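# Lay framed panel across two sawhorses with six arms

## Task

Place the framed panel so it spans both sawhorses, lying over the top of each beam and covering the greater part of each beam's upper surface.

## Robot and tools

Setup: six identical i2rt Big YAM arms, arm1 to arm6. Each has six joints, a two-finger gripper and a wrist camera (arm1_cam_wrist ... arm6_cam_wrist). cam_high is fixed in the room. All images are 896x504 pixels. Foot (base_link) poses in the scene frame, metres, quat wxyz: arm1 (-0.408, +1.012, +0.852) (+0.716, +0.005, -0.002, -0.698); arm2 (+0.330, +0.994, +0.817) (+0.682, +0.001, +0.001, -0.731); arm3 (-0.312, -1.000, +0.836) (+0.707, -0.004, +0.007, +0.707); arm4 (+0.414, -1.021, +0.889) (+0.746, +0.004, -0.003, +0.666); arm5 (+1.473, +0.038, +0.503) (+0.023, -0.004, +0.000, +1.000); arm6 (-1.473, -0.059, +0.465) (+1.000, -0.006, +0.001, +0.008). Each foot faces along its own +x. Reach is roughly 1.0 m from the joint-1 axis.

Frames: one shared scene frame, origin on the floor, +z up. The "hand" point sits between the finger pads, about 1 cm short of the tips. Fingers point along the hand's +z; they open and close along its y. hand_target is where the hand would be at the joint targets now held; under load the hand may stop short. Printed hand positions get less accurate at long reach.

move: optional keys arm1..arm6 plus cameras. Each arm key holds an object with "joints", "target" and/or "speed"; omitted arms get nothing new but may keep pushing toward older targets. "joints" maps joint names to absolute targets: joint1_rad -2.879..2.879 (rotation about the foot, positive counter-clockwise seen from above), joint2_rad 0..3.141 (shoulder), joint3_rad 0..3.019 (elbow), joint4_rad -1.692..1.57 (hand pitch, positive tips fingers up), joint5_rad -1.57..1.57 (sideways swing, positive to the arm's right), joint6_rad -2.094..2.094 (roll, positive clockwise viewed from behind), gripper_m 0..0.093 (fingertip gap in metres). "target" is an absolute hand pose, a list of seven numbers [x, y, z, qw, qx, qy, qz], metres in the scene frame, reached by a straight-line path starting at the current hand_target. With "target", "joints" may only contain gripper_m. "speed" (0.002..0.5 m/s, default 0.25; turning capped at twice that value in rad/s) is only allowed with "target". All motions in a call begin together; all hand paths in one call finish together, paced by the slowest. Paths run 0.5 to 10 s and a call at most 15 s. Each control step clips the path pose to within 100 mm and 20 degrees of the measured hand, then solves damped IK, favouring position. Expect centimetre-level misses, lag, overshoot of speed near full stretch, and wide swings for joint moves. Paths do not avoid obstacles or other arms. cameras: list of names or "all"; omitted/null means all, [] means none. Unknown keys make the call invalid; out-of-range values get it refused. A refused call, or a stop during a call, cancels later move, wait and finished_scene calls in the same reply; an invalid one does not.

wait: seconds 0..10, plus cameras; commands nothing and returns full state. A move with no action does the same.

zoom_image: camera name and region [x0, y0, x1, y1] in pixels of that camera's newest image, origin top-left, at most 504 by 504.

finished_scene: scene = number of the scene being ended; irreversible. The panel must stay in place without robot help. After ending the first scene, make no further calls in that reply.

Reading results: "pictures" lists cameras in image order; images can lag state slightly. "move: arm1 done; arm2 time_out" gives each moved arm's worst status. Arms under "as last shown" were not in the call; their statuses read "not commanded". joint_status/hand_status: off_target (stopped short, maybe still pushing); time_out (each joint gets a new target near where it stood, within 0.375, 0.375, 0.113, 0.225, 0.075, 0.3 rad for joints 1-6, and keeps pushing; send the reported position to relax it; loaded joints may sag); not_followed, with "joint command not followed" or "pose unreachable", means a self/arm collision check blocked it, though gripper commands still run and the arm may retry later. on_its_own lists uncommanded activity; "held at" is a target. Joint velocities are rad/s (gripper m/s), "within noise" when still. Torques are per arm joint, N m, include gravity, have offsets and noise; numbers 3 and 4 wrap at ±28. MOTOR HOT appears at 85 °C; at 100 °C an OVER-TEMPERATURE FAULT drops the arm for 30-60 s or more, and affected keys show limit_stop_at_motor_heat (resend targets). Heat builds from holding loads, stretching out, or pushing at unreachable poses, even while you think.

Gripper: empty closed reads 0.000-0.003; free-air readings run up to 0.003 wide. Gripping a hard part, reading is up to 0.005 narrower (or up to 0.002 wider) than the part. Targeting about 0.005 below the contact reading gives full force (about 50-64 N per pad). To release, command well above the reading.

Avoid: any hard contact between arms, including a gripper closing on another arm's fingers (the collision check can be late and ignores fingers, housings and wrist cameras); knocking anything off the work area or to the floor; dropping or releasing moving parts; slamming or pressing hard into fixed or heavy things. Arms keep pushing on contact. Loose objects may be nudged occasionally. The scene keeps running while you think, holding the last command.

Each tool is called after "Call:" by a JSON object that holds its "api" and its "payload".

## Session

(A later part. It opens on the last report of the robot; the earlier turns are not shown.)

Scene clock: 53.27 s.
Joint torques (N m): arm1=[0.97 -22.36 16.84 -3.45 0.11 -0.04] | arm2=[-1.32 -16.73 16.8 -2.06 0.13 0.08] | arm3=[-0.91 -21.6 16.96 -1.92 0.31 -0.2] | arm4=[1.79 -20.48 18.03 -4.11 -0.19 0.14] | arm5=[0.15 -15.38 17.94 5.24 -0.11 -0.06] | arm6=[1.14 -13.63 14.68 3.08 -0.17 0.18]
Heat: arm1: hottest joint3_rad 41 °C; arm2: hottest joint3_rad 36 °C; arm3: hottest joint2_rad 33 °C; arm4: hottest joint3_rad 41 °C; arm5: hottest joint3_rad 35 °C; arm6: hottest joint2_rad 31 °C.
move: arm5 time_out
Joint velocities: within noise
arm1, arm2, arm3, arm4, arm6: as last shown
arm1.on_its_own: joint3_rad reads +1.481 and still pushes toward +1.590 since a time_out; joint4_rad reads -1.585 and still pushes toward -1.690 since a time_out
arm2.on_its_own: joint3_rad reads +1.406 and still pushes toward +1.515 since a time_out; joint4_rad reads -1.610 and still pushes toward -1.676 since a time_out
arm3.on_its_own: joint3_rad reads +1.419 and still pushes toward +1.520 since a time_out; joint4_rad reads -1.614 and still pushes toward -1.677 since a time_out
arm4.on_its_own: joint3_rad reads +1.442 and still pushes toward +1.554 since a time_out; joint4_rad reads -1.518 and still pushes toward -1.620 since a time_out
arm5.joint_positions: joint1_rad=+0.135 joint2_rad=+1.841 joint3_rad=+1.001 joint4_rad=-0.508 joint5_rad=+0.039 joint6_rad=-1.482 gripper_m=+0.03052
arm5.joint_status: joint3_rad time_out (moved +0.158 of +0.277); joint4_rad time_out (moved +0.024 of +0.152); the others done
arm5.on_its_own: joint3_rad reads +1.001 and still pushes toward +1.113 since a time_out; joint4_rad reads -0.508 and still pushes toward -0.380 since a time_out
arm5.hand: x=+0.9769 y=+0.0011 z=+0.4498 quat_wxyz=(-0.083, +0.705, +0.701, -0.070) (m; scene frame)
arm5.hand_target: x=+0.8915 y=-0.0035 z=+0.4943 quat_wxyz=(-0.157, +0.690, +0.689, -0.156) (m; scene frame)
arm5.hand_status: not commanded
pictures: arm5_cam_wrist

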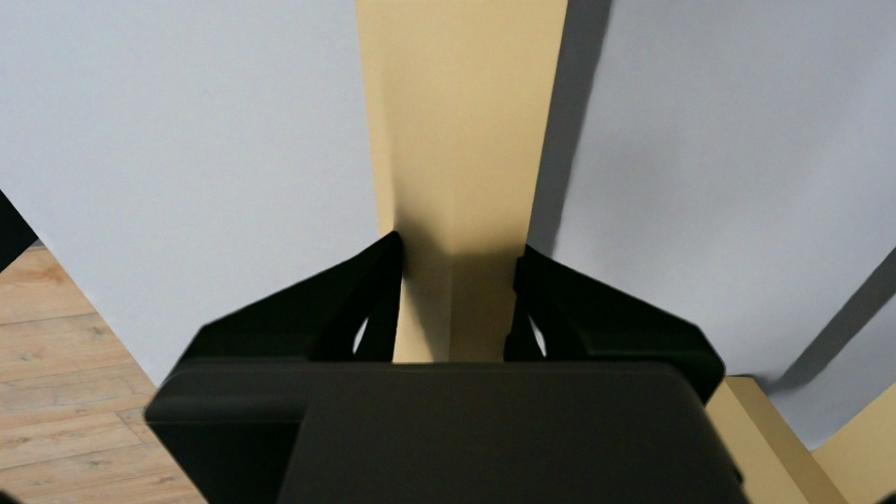

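Call:
{"api": "move", "payload": {"arm5": {"joints":{"joint2_rad":2.04,"joint3_rad":1.40,"joint4_rad":-0.44}}, "arm6": {"target":[-0.71,0,0.463,-0.153,0.690,-0.690,0.153],"speed":0.08}, "cameras": ["arm5_cam_wrist","arm6_cam_wrist","cam_high"]}}

Scene clock: 55.90 s.
Joint torques (N m): arm1=[1.03 -22.42 16.84 -3.47 0.11 -0.04] | arm2=[-1.32 -16.73 16.8 -2.07 0.13 0.08] | arm3=[-0.85 -21.54 16.98 -1.92 0.31 -0.21] | arm4=[1.85 -20.48 18.06 -4.08 -0.2 0.13] | arm5=[0.26 -18.26 17.51 5.74 -0.16 -0.04] | arm6=[1.2 -18.67 15.35 3.15 -0.22 0.32]
Heat: arm1: hottest joint3_rad 42 °C; arm2: hottest joint3_rad 37 °C; arm3: hottest joint2_rad 33 °C; arm4: hottest joint3_rad 42 °C; arm5: hottest joint3_rad 36 °C; arm6: hottest joint2_rad 31 °C.
move: arm5 time_out; arm6 off_target
Joint velocities: within noise
arm1, arm2, arm3, arm4: as last shown
arm1.on_its_own: joint3_rad reads +1.481 and still pushes toward +1.590 since a time_out; joint4_rad reads -1.585 and still pushes toward -1.690 since a time_out
arm2.on_its_own: joint3_rad reads +1.406 and still pushes toward +1.515 since a time_out; joint4_rad reads -1.610 and still pushes toward -1.676 since a time_out
arm3.on_its_own: joint3_rad reads +1.419 and still pushes toward +1.520 since a time_out; joint4_rad reads -1.614 and still pushes toward -1.677 since a time_out
arm4.on_its_own: joint3_rad reads +1.442 and still pushes toward +1.554 since a time_out; joint4_rad reads -1.518 and still pushes toward -1.620 since a time_out
arm5.joint_positions: joint1_rad=+0.132 joint2_rad=+2.017 joint3_rad=+1.304 joint4_rad=-0.579 joint5_rad=+0.040 joint6_rad=-1.484 gripper_m=+0.03134
arm5.joint_status: joint3_rad time_out (moved +0.304 of +0.399); joint4_rad time_out (moved -0.071 of +0.068); the others done
arm5.on_its_own: joint3_rad reads +1.304 and still pushes toward +1.400 since a time_out; joint4_rad reads -0.579 and still pushes toward -0.440 since a time_out
arm5.hand: x=+0.8712 y=-0.0064 z=+0.4527 quat_wxyz=(-0.102, +0.703, +0.698, -0.091) (m; scene frame)
arm5.hand_target: x=+0.7982 y=-0.0110 z=+0.4879 quat_wxyz=(-0.169, +0.687, +0.686, -0.170) (m; scene frame)
arm5.hand_status: not commanded
arm6.joint_positions: joint1_rad=+0.074 joint2_rad=+2.171 joint3_rad=+1.699 joint4_rad=-0.755 joint5_rad=+0.029 joint6_rad=-1.528 gripper_m=+0.03023
arm6.joint_status: not commanded
arm6.hand: x=-0.7604 y=+0.0000 z=+0.4598 quat_wxyz=(-0.114, +0.712, -0.681, +0.126) (m; scene frame)
arm6.hand_target: x=-0.7161 y=-0.0006 z=+0.4657 quat_wxyz=(-0.154, +0.691, -0.690, +0.153) (m; scene frame)
arm6.hand_status: off_target (0.051 m and 6.0 deg from the pose sent, 0.166 m and 5.6 deg at the start)
pictures: arm5_cam_wrist, arm6_cam_wrist, cam_high

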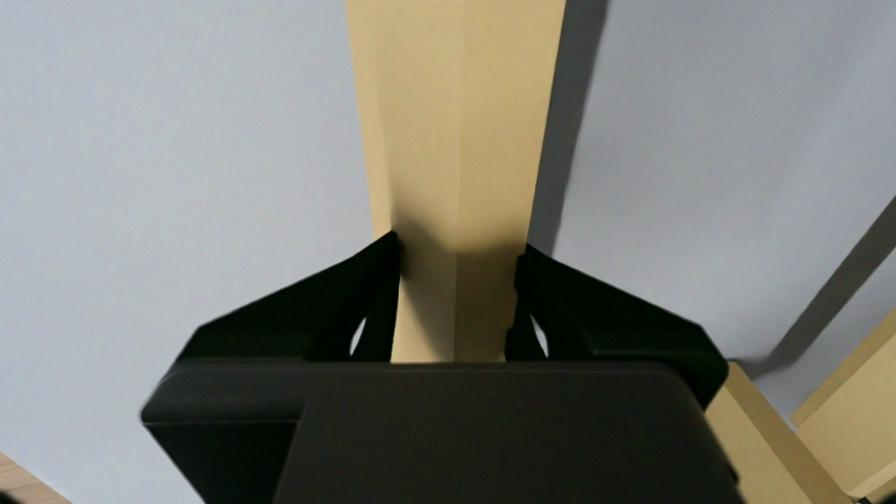

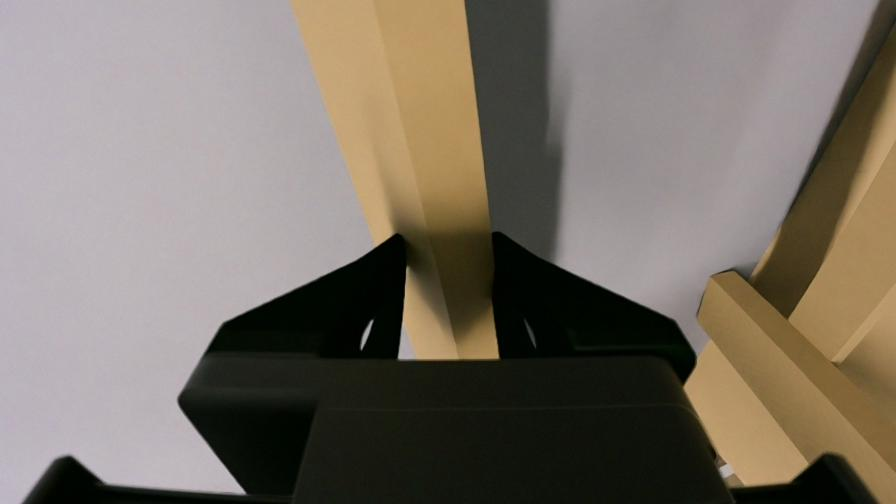

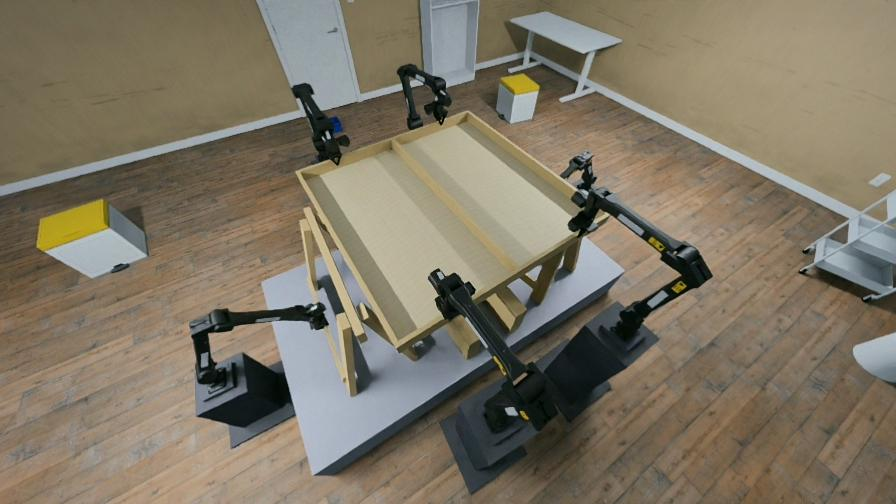

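Call:
{"api": "move", "payload": {"arm5": {"joints":{"joint2_rad":2.22,"joint3_rad":1.68,"joint4_rad":-0.54}}, "arm6": {"target":[-0.65,0,0.463,-0.153,0.690,-0.690,0.153],"speed":0.08}, "cameras": ["arm5_cam_wrist","arm6_cam_wrist","cam_high"]}}

Call:
{"api": "zoom_image", "payload": {"camera": "cam_high", "region": [230, 110, 660, 480]}}

Scene clock: 58.63 s.
Joint torques (N m): arm1=[0.97 -22.42 16.84 -3.47 0.11 -0.04] | arm2=[-1.26 -16.73 16.8 -2.06 0.13 0.08] | arm3=[-0.85 -21.54 16.96 -1.94 0.31 -0.2] | arm4=[1.73 -20.37 18.02 -4.15 -0.2 0.13] | arm5=[0.38 -19.37 18.06 5.9 -0.16 0.02] | arm6=[1.03 -20.6 16.65 4.01 0.13 0.35]
Heat: arm1: hottest joint3_rad 43 °C; arm2: hottest joint3_rad 37 °C; arm3: hottest joint2_rad 33 °C; arm4: hottest joint3_rad 43 °C; arm5: hottest joint3_rad 36 °C; arm6: hottest joint2_rad 31 °C.
move: arm5 time_out; arm6 off_target
Joint velocities: within noise
arm1, arm2, arm3, arm4: as last shown
arm1.on_its_own: joint3_rad reads +1.481 and still pushes toward +1.590 since a time_out; joint4_rad reads -1.585 and still pushes toward -1.690 since a time_out
arm2.on_its_own: joint3_rad reads +1.406 and still pushes toward +1.515 since a time_out; joint4_rad reads -1.610 and still pushes toward -1.676 since a time_out
arm3.on_its_own: joint3_rad reads +1.419 and still pushes toward +1.520 since a time_out; joint4_rad reads -1.614 and still pushes toward -1.677 since a time_out
arm4.on_its_own: joint3_rad reads +1.442 and still pushes toward +1.554 since a time_out; joint4_rad reads -1.518 and still pushes toward -1.620 since a time_out
arm5.joint_positions: joint1_rad=+0.132 joint2_rad=+2.172 joint3_rad=+1.589 joint4_rad=-0.682 joint5_rad=+0.040 joint6_rad=-1.489 gripper_m=+0.03198
arm5.joint_status: joint3_rad time_out (moved +0.284 of +0.376); joint4_rad time_out (moved -0.103 of +0.039); the others done
arm5.on_its_own: joint3_rad reads +1.589 and still pushes toward +1.680 since a time_out; joint4_rad reads -0.682 and still pushes toward -0.540 since a time_out
arm5.hand: x=+0.7900 y=-0.0131 z=+0.4549 quat_wxyz=(-0.111, +0.700, +0.698, -0.100) (m; scene frame)
arm5.hand_target: x=+0.7260 y=-0.0170 z=+0.4727 quat_wxyz=(-0.169, +0.687, +0.686, -0.170) (m; scene frame)
arm5.hand_status: not commanded
arm6.joint_positions: joint1_rad=+0.069 joint2_rad=+2.327 joint3_rad=+1.992 joint4_rad=-0.917 joint5_rad=+0.017 joint6_rad=-1.538 gripper_m=+0.03026
arm6.joint_status: not commanded
arm6.hand: x=-0.7067 y=+0.0034 z=+0.4604 quat_wxyz=(-0.108, +0.716, -0.680, +0.114) (m; scene frame)
arm6.hand_target: x=-0.6587 y=-0.0009 z=+0.4667 quat_wxyz=(-0.154, +0.691, -0.690, +0.153) (m; scene frame)
arm6.hand_status: off_target (0.057 m and 7.5 deg from the pose sent, 0.110 m and 6.1 deg at the start)
pictures: arm5_cam_wrist, arm6_cam_wrist, cam_high

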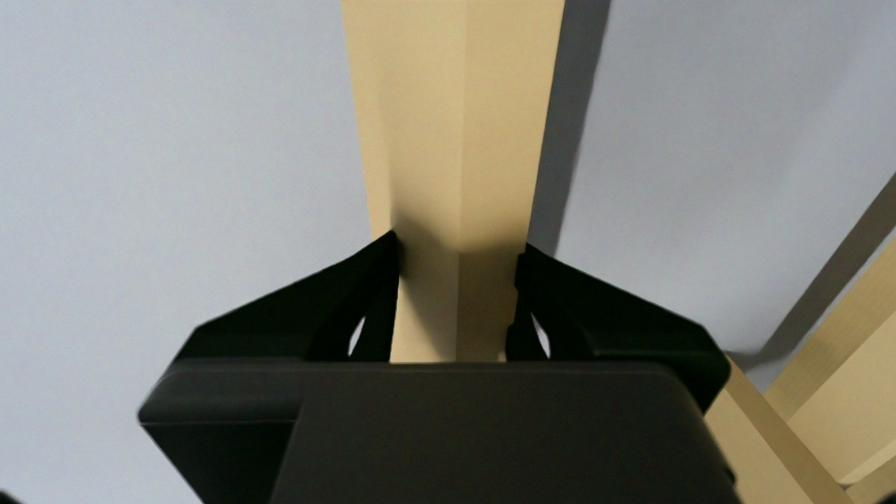

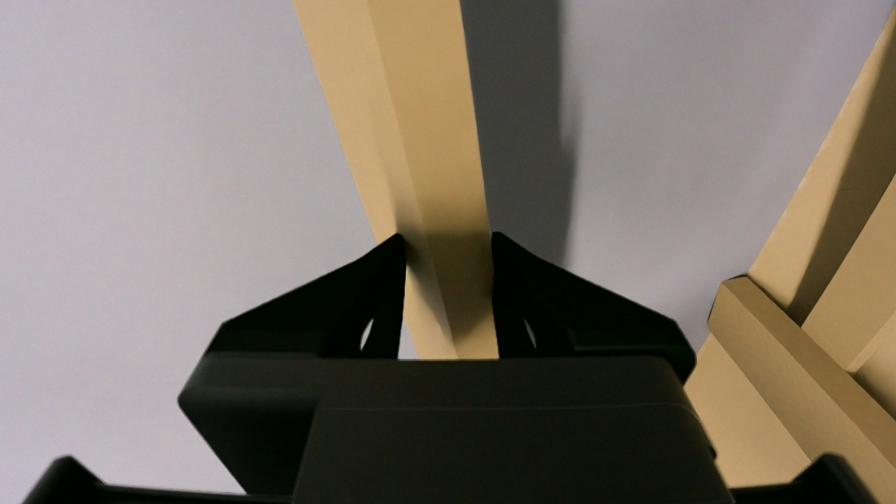

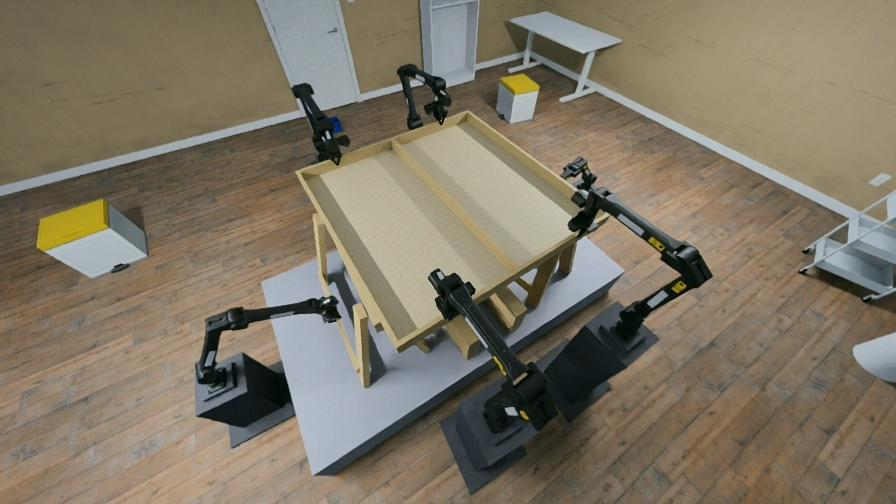

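Scaled by 1.172.

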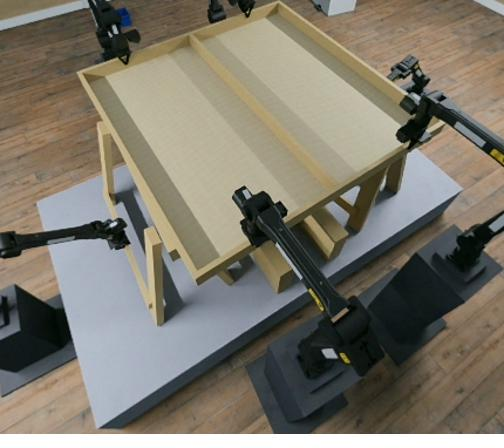

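Call:
{"api": "move", "payload": {"arm5": {"joints":{"joint2_rad":2.40,"joint3_rad":1.98,"joint4_rad":-0.66}}, "arm6": {"target":[-0.625,0,0.463,-0.153,0.690,-0.690,0.153],"speed":0.08}, "cameras": ["arm5_cam_wrist","arm6_cam_wrist","cam_high"]}}

Call:
{"api": "zoom_image", "payload": {"camera": "cam_high", "region": [230, 110, 660, 480]}}

Scene clock: 65.13 s.
Joint torques (N m): arm1=[1.03 -22.42 16.84 -3.47 0.11 -0.04] | arm2=[-1.26 -16.73 16.83 -2.06 0.13 0.08] | arm3=[-0.91 -21.54 16.96 -1.92 0.31 -0.21] | arm4=[2.02 -20.48 17.98 -4.14 -0.19 0.14] | arm5=[0.32 -20.78 18.28 5.78 -0.16 0.05] | arm6=[0.85 -20.13 18.65 5.79 0.08 0.27]
Heat: arm1: hottest joint3_rad 45 °C; arm2: hottest joint3_rad 38 °C; arm3: hottest joint2_rad 34 °C; arm4: hottest joint3_rad 45 °C; arm5: hottest joint3_rad 38 °C; arm6: hottest joint3_rad 33 °C.
move: arm5 time_out; arm6 off_target
Joint velocities: within noise
arm1, arm2, arm3, arm4: as last shown
arm1.on_its_own: joint3_rad reads +1.481 and still pushes toward +1.590 since a time_out; joint4_rad reads -1.585 and still pushes toward -1.690 since a time_out
arm2.on_its_own: joint3_rad reads +1.406 and still pushes toward +1.515 since a time_out; joint4_rad reads -1.610 and still pushes toward -1.676 since a time_out
arm3.on_its_own: joint3_rad reads +1.419 and still pushes toward +1.520 since a time_out; joint4_rad reads -1.614 and still pushes toward -1.677 since a time_out
arm4.on_its_own: joint3_rad reads +1.442 and still pushes toward +1.554 since a time_out; joint4_rad reads -1.518 and still pushes toward -1.620 since a time_out
arm5.joint_positions: joint1_rad=+0.132 joint2_rad=+2.335 joint3_rad=+1.896 joint4_rad=-0.798 joint5_rad=+0.040 joint6_rad=-1.493 gripper_m=+0.03270
arm5.joint_status: joint4_rad time_out (moved -0.116 of +0.022); the others done
arm5.on_its_own: joint4_rad reads -0.798 and still pushes toward -0.660 since a time_out
arm5.hand: x=+0.7157 y=-0.0194 z=+0.4570 quat_wxyz=(-0.120, +0.697, +0.698, -0.111) (m; scene frame)
arm5.hand_target: x=+0.6632 y=-0.0223 z=+0.4577 quat_wxyz=(-0.169, +0.687, +0.686, -0.170) (m; scene frame)
arm5.hand_status: not commanded
arm6.joint_positions: joint1_rad=+0.069 joint2_rad=+2.374 joint3_rad=+2.089 joint4_rad=-1.028 joint5_rad=+0.017 joint6_rad=-1.533 gripper_m=+0.03027
arm6.joint_status: not commanded
arm6.hand: x=-0.7049 y=+0.0035 z=+0.4596 quat_wxyz=(-0.086, +0.718, -0.685, +0.094) (m; scene frame)
arm6.hand_target: x=-0.6409 y=-0.0017 z=+0.4709 quat_wxyz=(-0.154, +0.691, -0.690, +0.153) (m; scene frame)
arm6.hand_status: off_target (0.080 m and 10.7 deg from the pose sent, 0.082 m and 7.5 deg at the start)
pictures: arm5_cam_wrist, arm6_cam_wrist, cam_high

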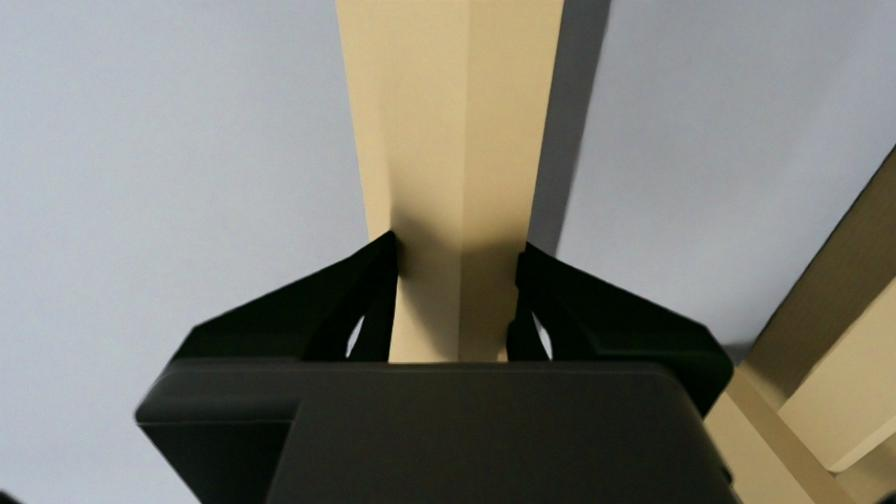

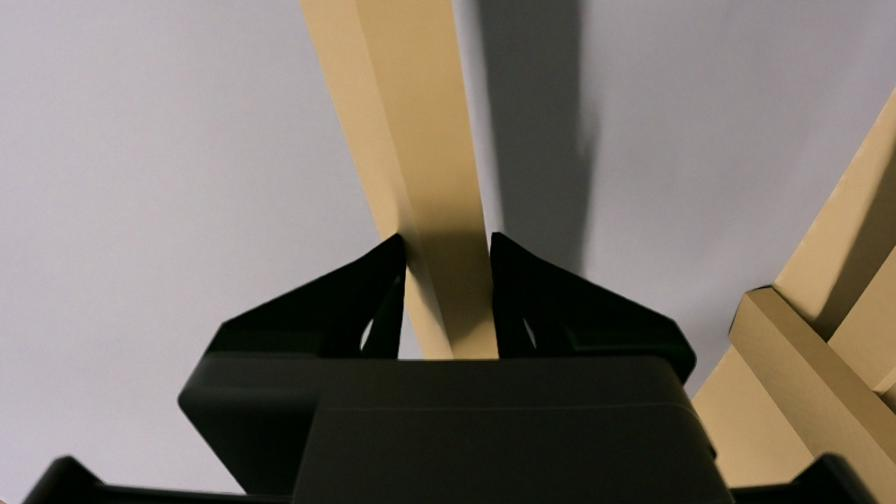

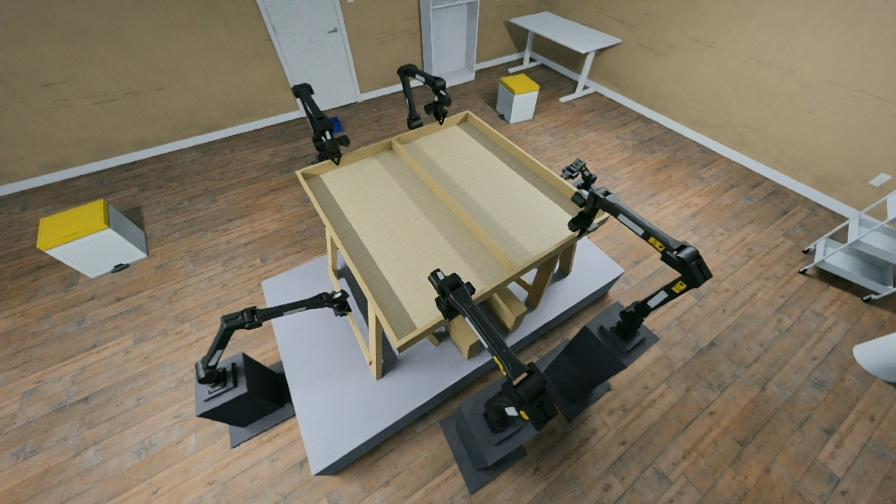

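Scaled by 1.172.

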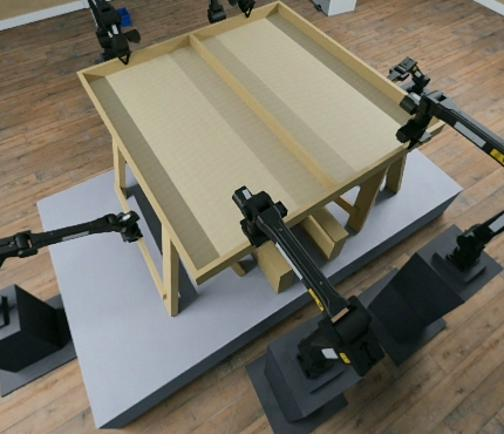

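Call:
{"api": "move", "payload": {"arm5": {"joints":{"joint2_rad":2.47,"joint3_rad":2.11,"joint4_rad":-0.70}}, "arm6": {"joints":{"joint2_rad":2.50,"joint3_rad":2.32,"joint4_rad":-0.95}}, "cameras": ["arm5_cam_wrist","arm6_cam_wrist","cam_high"]}}

Call:
{"api": "zoom_image", "payload": {"camera": "cam_high", "region": [230, 110, 660, 480]}}

Scene clock: 67.80 s.
Joint torques (N m): arm1=[0.97 -22.42 16.84 -3.47 0.11 -0.04] | arm2=[-1.32 -16.73 16.79 -2.04 0.13 0.08] | arm3=[-0.91 -21.54 16.96 -1.92 0.31 -0.21] | arm4=[1.79 -20.37 18.03 -4.12 -0.2 0.14] | arm5=[0.32 -20.54 20.26 5.85 -0.16 0.07] | arm6=[-0.67 -22.3 16.73 6.32 0.73 0.09]
Heat: arm1: hottest joint3_rad 46 °C; arm2: hottest joint3_rad 38 °C; arm3: hottest joint2_rad 34 °C; arm4: hottest joint3_rad 46 °C; arm5: hottest joint3_rad 39 °C; arm6: hottest joint3_rad 34 °C.
move: arm5 time_out; arm6 time_out
Joint velocities: within noise
arm1.joint_positions: joint1_rad=-0.027 joint2_rad=+1.439 joint3_rad=+1.481 joint4_rad=-1.585 joint5_rad=+0.006 joint6_rad=-1.613 gripper_m=+0.01743
arm1.joint_status: not commanded
arm1.on_its_own: joint3_rad reads +1.481 and still pushes toward +1.590 since a time_out; joint4_rad reads -1.585 and still pushes toward -1.690 since a time_out
arm1.hand: x=-0.4131 y=+0.5833 z=+1.1338 quat_wxyz=(-0.002, +0.020, -1.000, +0.012) (m; scene frame)
arm1.hand_target: x=-0.4115 y=+0.6155 z=+1.2275 quat_wxyz=(+0.001, +0.021, -0.996, +0.081) (m; scene frame)
arm1.hand_status: not commanded
arm2.joint_positions: joint1_rad=+0.122 joint2_rad=+1.290 joint3_rad=+1.406 joint4_rad=-1.610 joint5_rad=+0.001 joint6_rad=+1.568 gripper_m=+0.01808
arm2.joint_status: not commanded
arm2.on_its_own: joint3_rad reads +1.406 and still pushes toward +1.515 since a time_out; joint4_rad reads -1.610 and still pushes toward -1.676 since a time_out
arm2.hand: x=+0.3496 y=+0.6133 z=+1.1259 quat_wxyz=(-0.037, -0.999, -0.028, +0.000) (m; scene frame)
arm2.hand_target: x=+0.3479 y=+0.6399 z=+1.2116 quat_wxyz=(-0.121, -0.992, -0.022, -0.004) (m; scene frame)
arm2.hand_status: not commanded
arm3.joint_positions: joint1_rad=+0.061 joint2_rad=+1.303 joint3_rad=+1.419 joint4_rad=-1.614 joint5_rad=+0.001 joint6_rad=+1.591 gripper_m=+0.01804
arm3.joint_status: not commanded
arm3.on_its_own: joint3_rad reads +1.419 and still pushes toward +1.520 since a time_out; joint4_rad reads -1.614 and still pushes toward -1.677 since a time_out
arm3.hand: x=-0.3328 y=-0.6110 z=+1.1403 quat_wxyz=(+0.004, +0.020, -0.999, -0.028) (m; scene frame)
arm3.hand_target: x=-0.3275 y=-0.6363 z=+1.2229 quat_wxyz=(+0.003, +0.020, -0.994, -0.109) (m; scene frame)
arm3.hand_status: not commanded
arm4.joint_positions: joint1_rad=+0.114 joint2_rad=+1.492 joint3_rad=+1.442 joint4_rad=-1.518 joint5_rad=+0.003 joint6_rad=-1.615 gripper_m=+0.01888
arm4.joint_status: not commanded
arm4.on_its_own: joint3_rad reads +1.442 and still pushes toward +1.554 since a time_out; joint4_rad reads -1.518 and still pushes toward -1.620 since a time_out
arm4.hand: x=+0.4142 y=-0.5816 z=+1.1390 quat_wxyz=(-0.006, +1.000, +0.023, +0.001) (m; scene frame)
arm4.hand_target: x=+0.4109 y=-0.6025 z=+1.2319 quat_wxyz=(-0.072, +0.997, +0.022, +0.001) (m; scene frame)
arm4.hand_status: not commanded
arm5.joint_positions: joint1_rad=+0.132 joint2_rad=+2.392 joint3_rad=+2.007 joint4_rad=-0.839 joint5_rad=+0.040 joint6_rad=-1.494 gripper_m=+0.03294
arm5.joint_status: joint3_rad time_out (moved +0.111 of +0.214); joint4_rad time_out (moved -0.041 of +0.098); the others done
arm5.on_its_own: joint3_rad reads +2.007 and still pushes toward +2.110 since a time_out; joint4_rad reads -0.839 and still pushes toward -0.700 since a time_out
arm5.hand: x=+0.6923 y=-0.0214 z=+0.4580 quat_wxyz=(-0.124, +0.696, +0.697, -0.115) (m; scene frame)
arm5.hand_target: x=+0.6365 y=-0.0245 z=+0.4578 quat_wxyz=(-0.175, +0.686, +0.684, -0.177) (m; scene frame)
arm5.hand_status: not commanded
arm6.joint_positions: joint1_rad=+0.090 joint2_rad=+2.438 joint3_rad=+2.211 joint4_rad=-1.088 joint5_rad=+0.002 joint6_rad=-1.515 gripper_m=+0.03027
arm6.joint_status: joint3_rad time_out (moved +0.123 of +0.231); joint4_rad time_out (moved -0.061 of +0.078); the others done
arm6.on_its_own: joint3_rad reads +2.211 and still pushes toward +2.320 since a time_out; joint4_rad reads -1.088 and still pushes toward -0.950 since a time_out
arm6.hand: x=-0.6885 y=+0.0239 z=+0.4596 quat_wxyz=(-0.092, +0.719, -0.683, +0.086) (m; scene frame)
arm6.hand_target: x=-0.6280 y=-0.0006 z=+0.4721 quat_wxyz=(-0.154, +0.691, -0.690, +0.153) (m; scene frame)
arm6.hand_status: not commanded
pictures: arm5_cam_wrist, arm6_cam_wrist, cam_high

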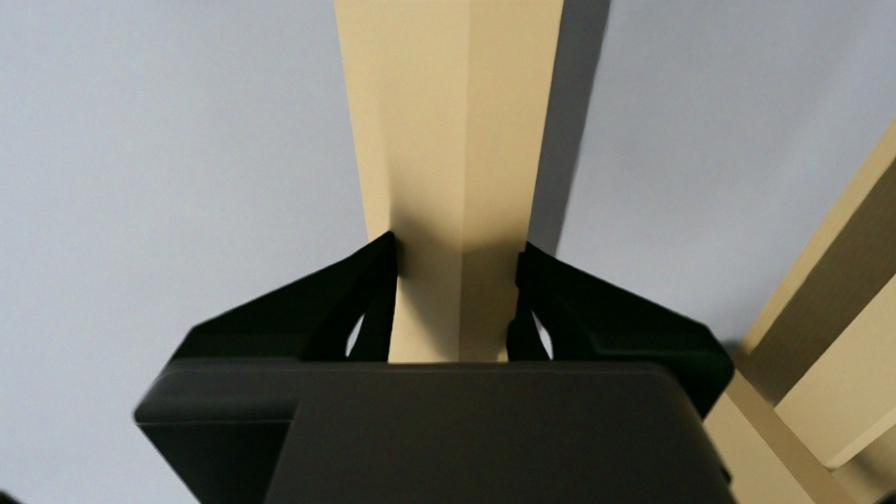

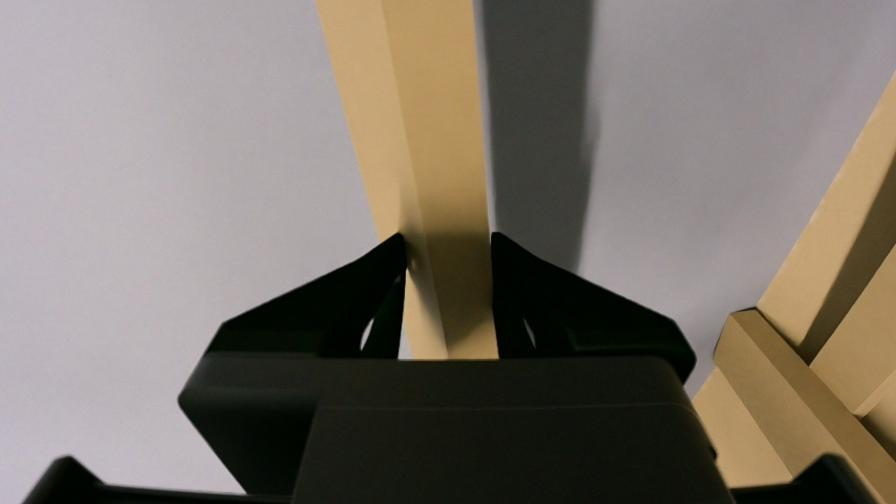

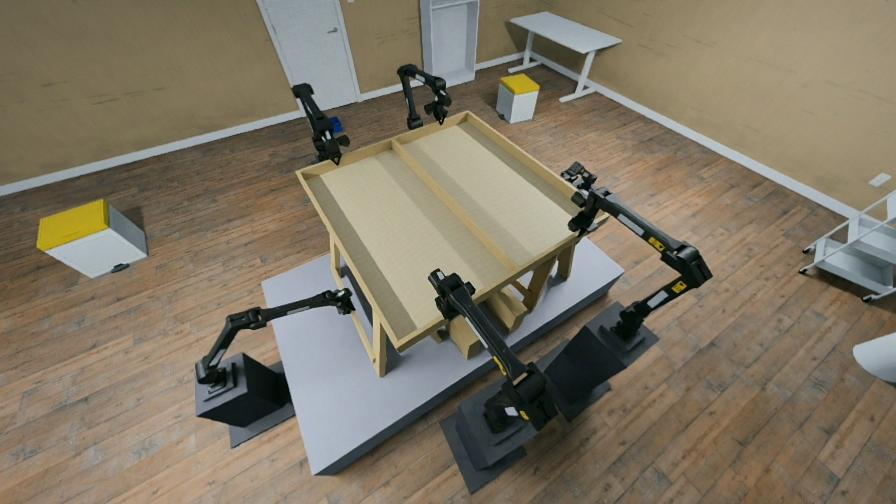

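Scaled by 1.172.

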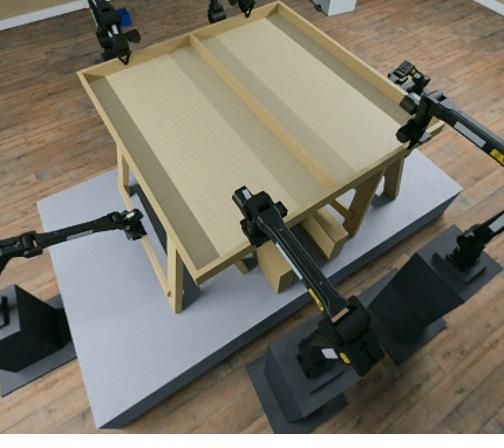

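Call:
{"api": "move", "payload": {"arm5": {"joints":{"joint2_rad":2.35,"joint3_rad":1.93,"joint4_rad":-0.83,"gripper_m":0.05}}, "arm6": {"joints":{"joint1_rad":0.085,"joint2_rad":2.40,"joint3_rad":2.12,"joint4_rad":-1.06,"gripper_m":0.05}}, "arm1": {"target":[-0.41,0.583,1.15,0,-0.0215,0.9997,0],"speed":0.06}, "arm2": {"target":[0.35,0.610,1.14,0,0.9997,0.0215,0],"speed":0.06}, "arm3": {"target":[-0.33,-0.609,1.145,0,-0.0215,0.9997,0],"speed":0.06}, "arm4": {"target":[0.41,-0.578,1.15,0,0.9997,0.0215,0],"speed":0.06}, "cameras": ["arm5_cam_wrist","arm6_cam_wrist","cam_high"]}}

Scene clock: 70.63 s.
Joint torques (N m): arm1=[1.08 -16.62 14.22 -1.68 0.15 -0.04] | arm2=[-1.08 -11.69 13.7 -0.64 0.13 0.11] | arm3=[-0.73 -16.56 12.97 -0.81 0.19 -0.18] | arm4=[1.96 -15.44 12.92 -1.96 -0.24 0.14] | arm5=[0.38 -27.46 8.83 0.73 -0.18 0.06] | arm6=[1.32 -30.27 6.05 0.13 0.07 0.05]
Heat: arm1: hottest joint3_rad 46 °C; arm2: hottest joint3_rad 38 °C; arm3: hottest joint2_rad 34 °C; arm4: hottest joint3_rad 46 °C; arm5: hottest joint3_rad 38 °C; arm6: hottest joint3_rad 34 °C.
move: arm1 off_target; arm2 off_target; arm3 off_target; arm4 off_target; arm5 done; arm6 done
Joint velocities: within noise
arm1.joint_positions: joint1_rad=-0.027 joint2_rad=+1.499 joint3_rad=+1.454 joint4_rad=-1.592 joint5_rad=+0.006 joint6_rad=-1.613 gripper_m=+0.01807
arm1.joint_status: not commanded
arm1.hand: x=-0.4127 y=+0.5838 z=+1.0993 quat_wxyz=(-0.003, +0.020, -0.999, -0.035) (m; scene frame)
arm1.hand_target: x=-0.4102 y=+0.5855 z=+1.1479 quat_wxyz=(+0.000, +0.022, -1.000, +0.001) (m; scene frame)
arm1.hand_status: off_target (0.051 m and 4.0 deg from the pose sent, 0.017 m and 1.4 deg at the start)
arm2.joint_positions: joint1_rad=+0.122 joint2_rad=+1.366 joint3_rad=+1.393 joint4_rad=-1.654 joint5_rad=+0.001 joint6_rad=+1.568 gripper_m=+0.01808
arm2.joint_status: not commanded
arm2.hand: x=+0.3495 y=+0.6147 z=+1.0939 quat_wxyz=(+0.029, -0.999, -0.028, +0.002) (m; scene frame)
arm2.hand_target: x=+0.3499 y=+0.6127 z=+1.1380 quat_wxyz=(-0.019, -1.000, -0.022, -0.001) (m; scene frame)
arm2.hand_status: off_target (0.046 m and 3.4 deg from the pose sent, 0.014 m and 4.3 deg at the start; a joint's target at an end of its range on 60 of 78 steps)
arm3.joint_positions: joint1_rad=+0.061 joint2_rad=+1.389 joint3_rad=+1.409 joint4_rad=-1.647 joint5_rad=+0.003 joint6_rad=+1.591 gripper_m=+0.01800
arm3.joint_status: not commanded
arm3.hand: x=-0.3328 y=-0.6080 z=+1.1054 quat_wxyz=(+0.000, +0.020, -0.999, +0.036) (m; scene frame)
arm3.hand_target: x=-0.3300 y=-0.6105 z=+1.1436 quat_wxyz=(+0.000, +0.021, -1.000, -0.001) (m; scene frame)
arm3.hand_status: off_target (0.040 m and 4.1 deg from the pose sent, 0.006 m and 3.3 deg at the start; a joint's target at an end of its range on 24 of 78 steps)
arm4.joint_positions: joint1_rad=+0.114 joint2_rad=+1.558 joint3_rad=+1.427 joint4_rad=-1.509 joint5_rad=+0.004 joint6_rad=-1.614 gripper_m=+0.02036
arm4.joint_status: not commanded
arm4.hand: x=+0.4143 y=-0.5768 z=+1.1055 quat_wxyz=(+0.030, +0.999, +0.023, +0.001) (m; scene frame)
arm4.hand_target: x=+0.4102 y=-0.5794 z=+1.1482 quat_wxyz=(+0.000, +1.000, +0.022, +0.000) (m; scene frame)
arm4.hand_status: off_target (0.045 m and 3.5 deg from the pose sent, 0.012 m and 0.7 deg at the start)
arm5.joint_positions: joint1_rad=+0.131 joint2_rad=+2.357 joint3_rad=+1.954 joint4_rad=-0.824 joint5_rad=+0.041 joint6_rad=-1.494 gripper_m=+0.04993
arm5.joint_status: all done
arm5.hand: x=+0.7030 y=-0.0201 z=+0.4628 quat_wxyz=(-0.123, +0.697, +0.697, -0.114) (m; scene frame)
arm5.hand_target: x=+0.7124 y=-0.0183 z=+0.4576 quat_wxyz=(-0.115, +0.698, +0.699, -0.106) (m; scene frame)
arm5.hand_status: not commanded
arm6.joint_positions: joint1_rad=+0.090 joint2_rad=+2.429 joint3_rad=+2.143 joint4_rad=-1.043 joint5_rad=+0.018 joint6_rad=-1.512 gripper_m=+0.04994
arm6.joint_status: all done
arm6.hand: x=-0.6991 y=+0.0201 z=+0.4401 quat_wxyz=(-0.081, +0.718, -0.685, +0.087) (m; scene frame)
arm6.hand_target: x=-0.7064 y=+0.0149 z=+0.4514 quat_wxyz=(-0.077, +0.713, -0.692, +0.084) (m; scene frame)
arm6.hand_status: not commanded
pictures: arm5_cam_wrist, arm6_cam_wrist, cam_high

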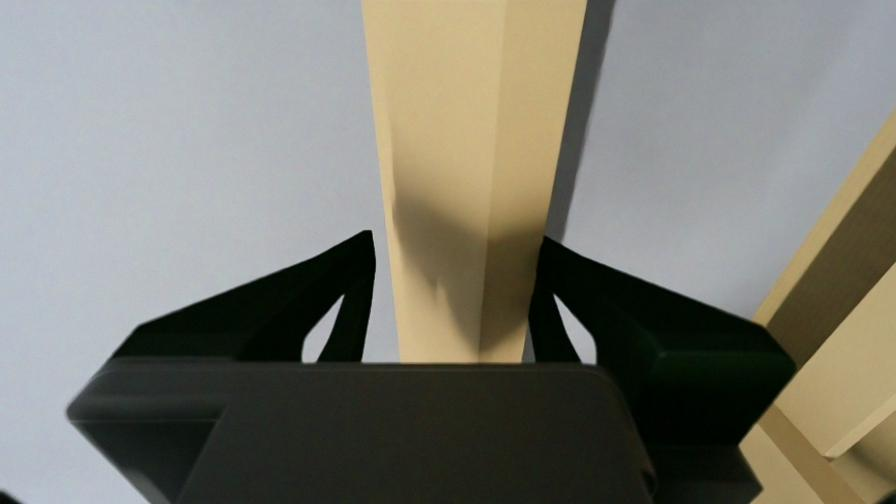

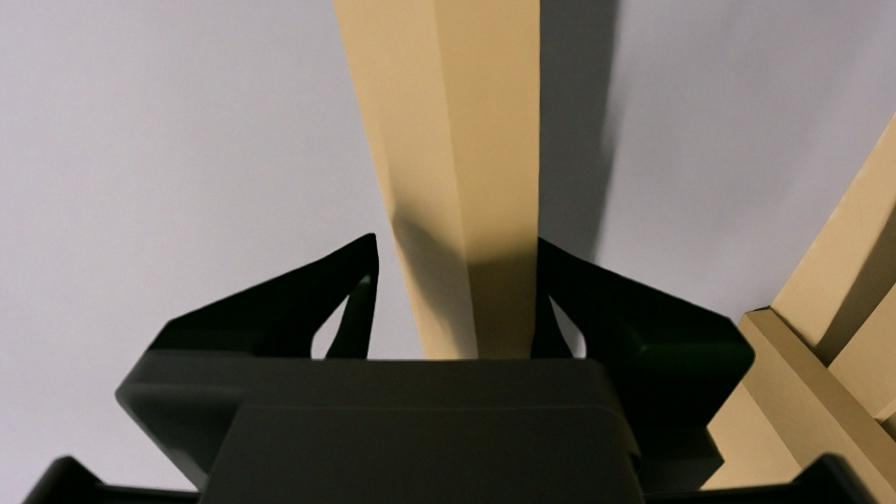

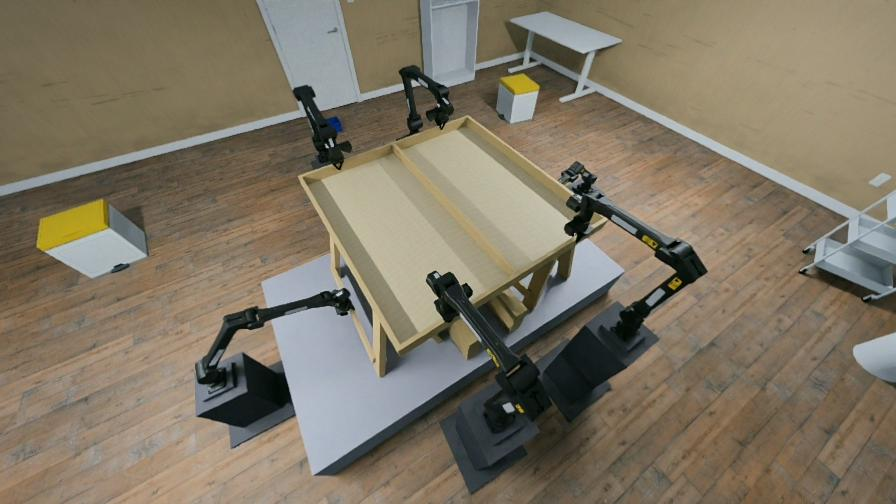

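Call:
{"api": "move", "payload": {"arm1": {"target":[-0.41,0.583,1.10,0,-0.0215,0.9997,0],"speed":0.05}, "arm2": {"target":[0.35,0.613,1.09,0,0.9997,0.0215,0],"speed":0.05}, "arm3": {"target":[-0.33,-0.609,1.10,0,-0.0215,0.9997,0],"speed":0.05}, "arm4": {"target":[0.41,-0.578,1.10,0,0.9997,0.0215,0],"speed":0.05}, "cameras": ["arm1_cam_wrist","cam_high"]}}

Scene clock: 72.40 s.
Joint torques (N m): arm1=[0.97 -17.26 12.72 -1.47 0.15 -0.04] | arm2=[-1.14 -12.69 12.75 -1.21 0.13 0.11] | arm3=[-0.79 -17.85 12.16 -1.14 0.18 -0.19] | arm4=[1.79 -16.62 11.55 -2.43 -0.17 0.13] | arm5=[0.44 -27.46 8.83 0.75 -0.18 0.06] | arm6=[1.26 -30.27 6.05 0.13 0.07 0.05]
Heat: arm1: hottest joint3_rad 46 °C; arm2: hottest joint3_rad 39 °C; arm3: hottest joint2_rad 34 °C; arm4: hottest joint3_rad 46 °C; arm5: hottest joint3_rad 38 °C; arm6: hottest joint3_rad 33 °C.
move: arm1 off_target; arm2 off_target; arm3 off_target; arm4 off_target
Joint velocities: within noise
arm1.joint_positions: joint1_rad=-0.027 joint2_rad=+1.509 joint3_rad=+1.343 joint4_rad=-1.468 joint5_rad=+0.006 joint6_rad=-1.613 gripper_m=+0.01811
arm1.joint_status: not commanded
arm1.hand: x=-0.4121 y=+0.5842 z=+1.0527 quat_wxyz=(-0.003, +0.020, -0.999, -0.033) (m; scene frame)
arm1.hand_target: x=-0.4102 y=+0.5847 z=+1.0981 quat_wxyz=(+0.000, +0.021, -1.000, +0.000) (m; scene frame)
arm1.hand_status: off_target (0.047 m and 3.8 deg from the pose sent, 0.003 m and 4.0 deg at the start)
arm2.joint_positions: joint1_rad=+0.122 joint2_rad=+1.385 joint3_rad=+1.282 joint4_rad=-1.548 joint5_rad=+0.001 joint6_rad=+1.568 gripper_m=+0.01833
arm2.joint_status: not commanded
arm2.hand: x=+0.3495 y=+0.6153 z=+1.0447 quat_wxyz=(+0.041, -0.999, -0.028, +0.002) (m; scene frame)
arm2.hand_target: x=+0.3499 y=+0.6150 z=+1.0882 quat_wxyz=(+0.000, -1.000, -0.022, +0.000) (m; scene frame)
arm2.hand_status: off_target (0.045 m and 4.8 deg from the pose sent, 0.004 m and 3.4 deg at the start)
arm3.joint_positions: joint1_rad=+0.061 joint2_rad=+1.399 joint3_rad=+1.295 joint4_rad=-1.521 joint5_rad=+0.003 joint6_rad=+1.591 gripper_m=+0.01801
arm3.joint_status: not commanded
arm3.hand: x=-0.3331 y=-0.6064 z=+1.0577 quat_wxyz=(+0.000, +0.020, -0.999, +0.035) (m; scene frame)
arm3.hand_target: x=-0.3300 y=-0.6102 z=+1.0981 quat_wxyz=(+0.000, +0.021, -1.000, +0.000) (m; scene frame)
arm3.hand_status: off_target (0.042 m and 4.0 deg from the pose sent, 0.006 m and 4.1 deg at the start)
arm4.joint_positions: joint1_rad=+0.114 joint2_rad=+1.582 joint3_rad=+1.321 joint4_rad=-1.366 joint5_rad=+0.002 joint6_rad=-1.614 gripper_m=+0.02031
arm4.joint_status: not commanded
arm4.hand: x=+0.4140 y=-0.5736 z=+1.0550 quat_wxyz=(+0.024, +0.999, +0.022, +0.000) (m; scene frame)
arm4.hand_target: x=+0.4102 y=-0.5787 z=+1.0978 quat_wxyz=(+0.000, +1.000, +0.022, +0.000) (m; scene frame)
arm4.hand_status: off_target (0.045 m and 2.7 deg from the pose sent, 0.007 m and 3.5 deg at the start)
arm5, arm6: as last shown
pictures: arm1_cam_wrist, cam_high

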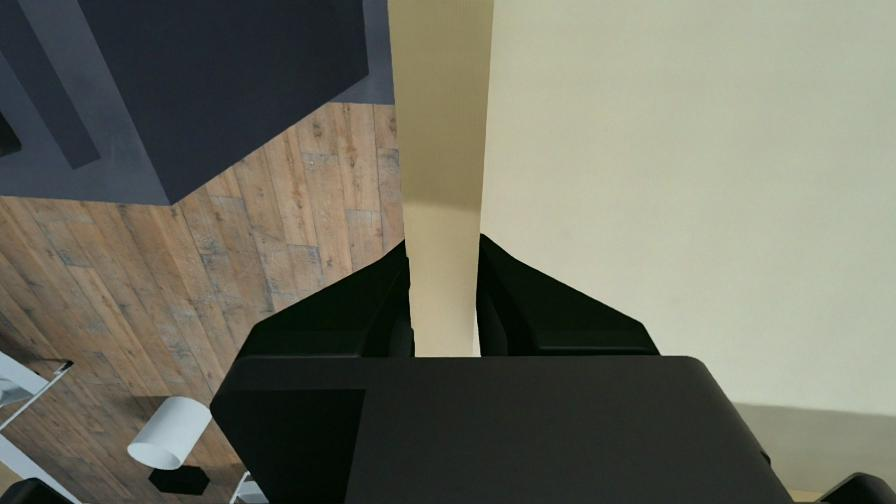

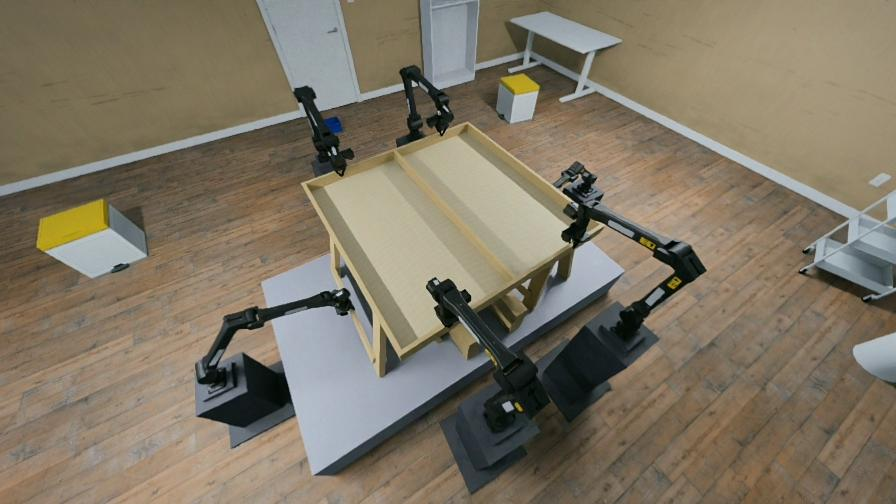

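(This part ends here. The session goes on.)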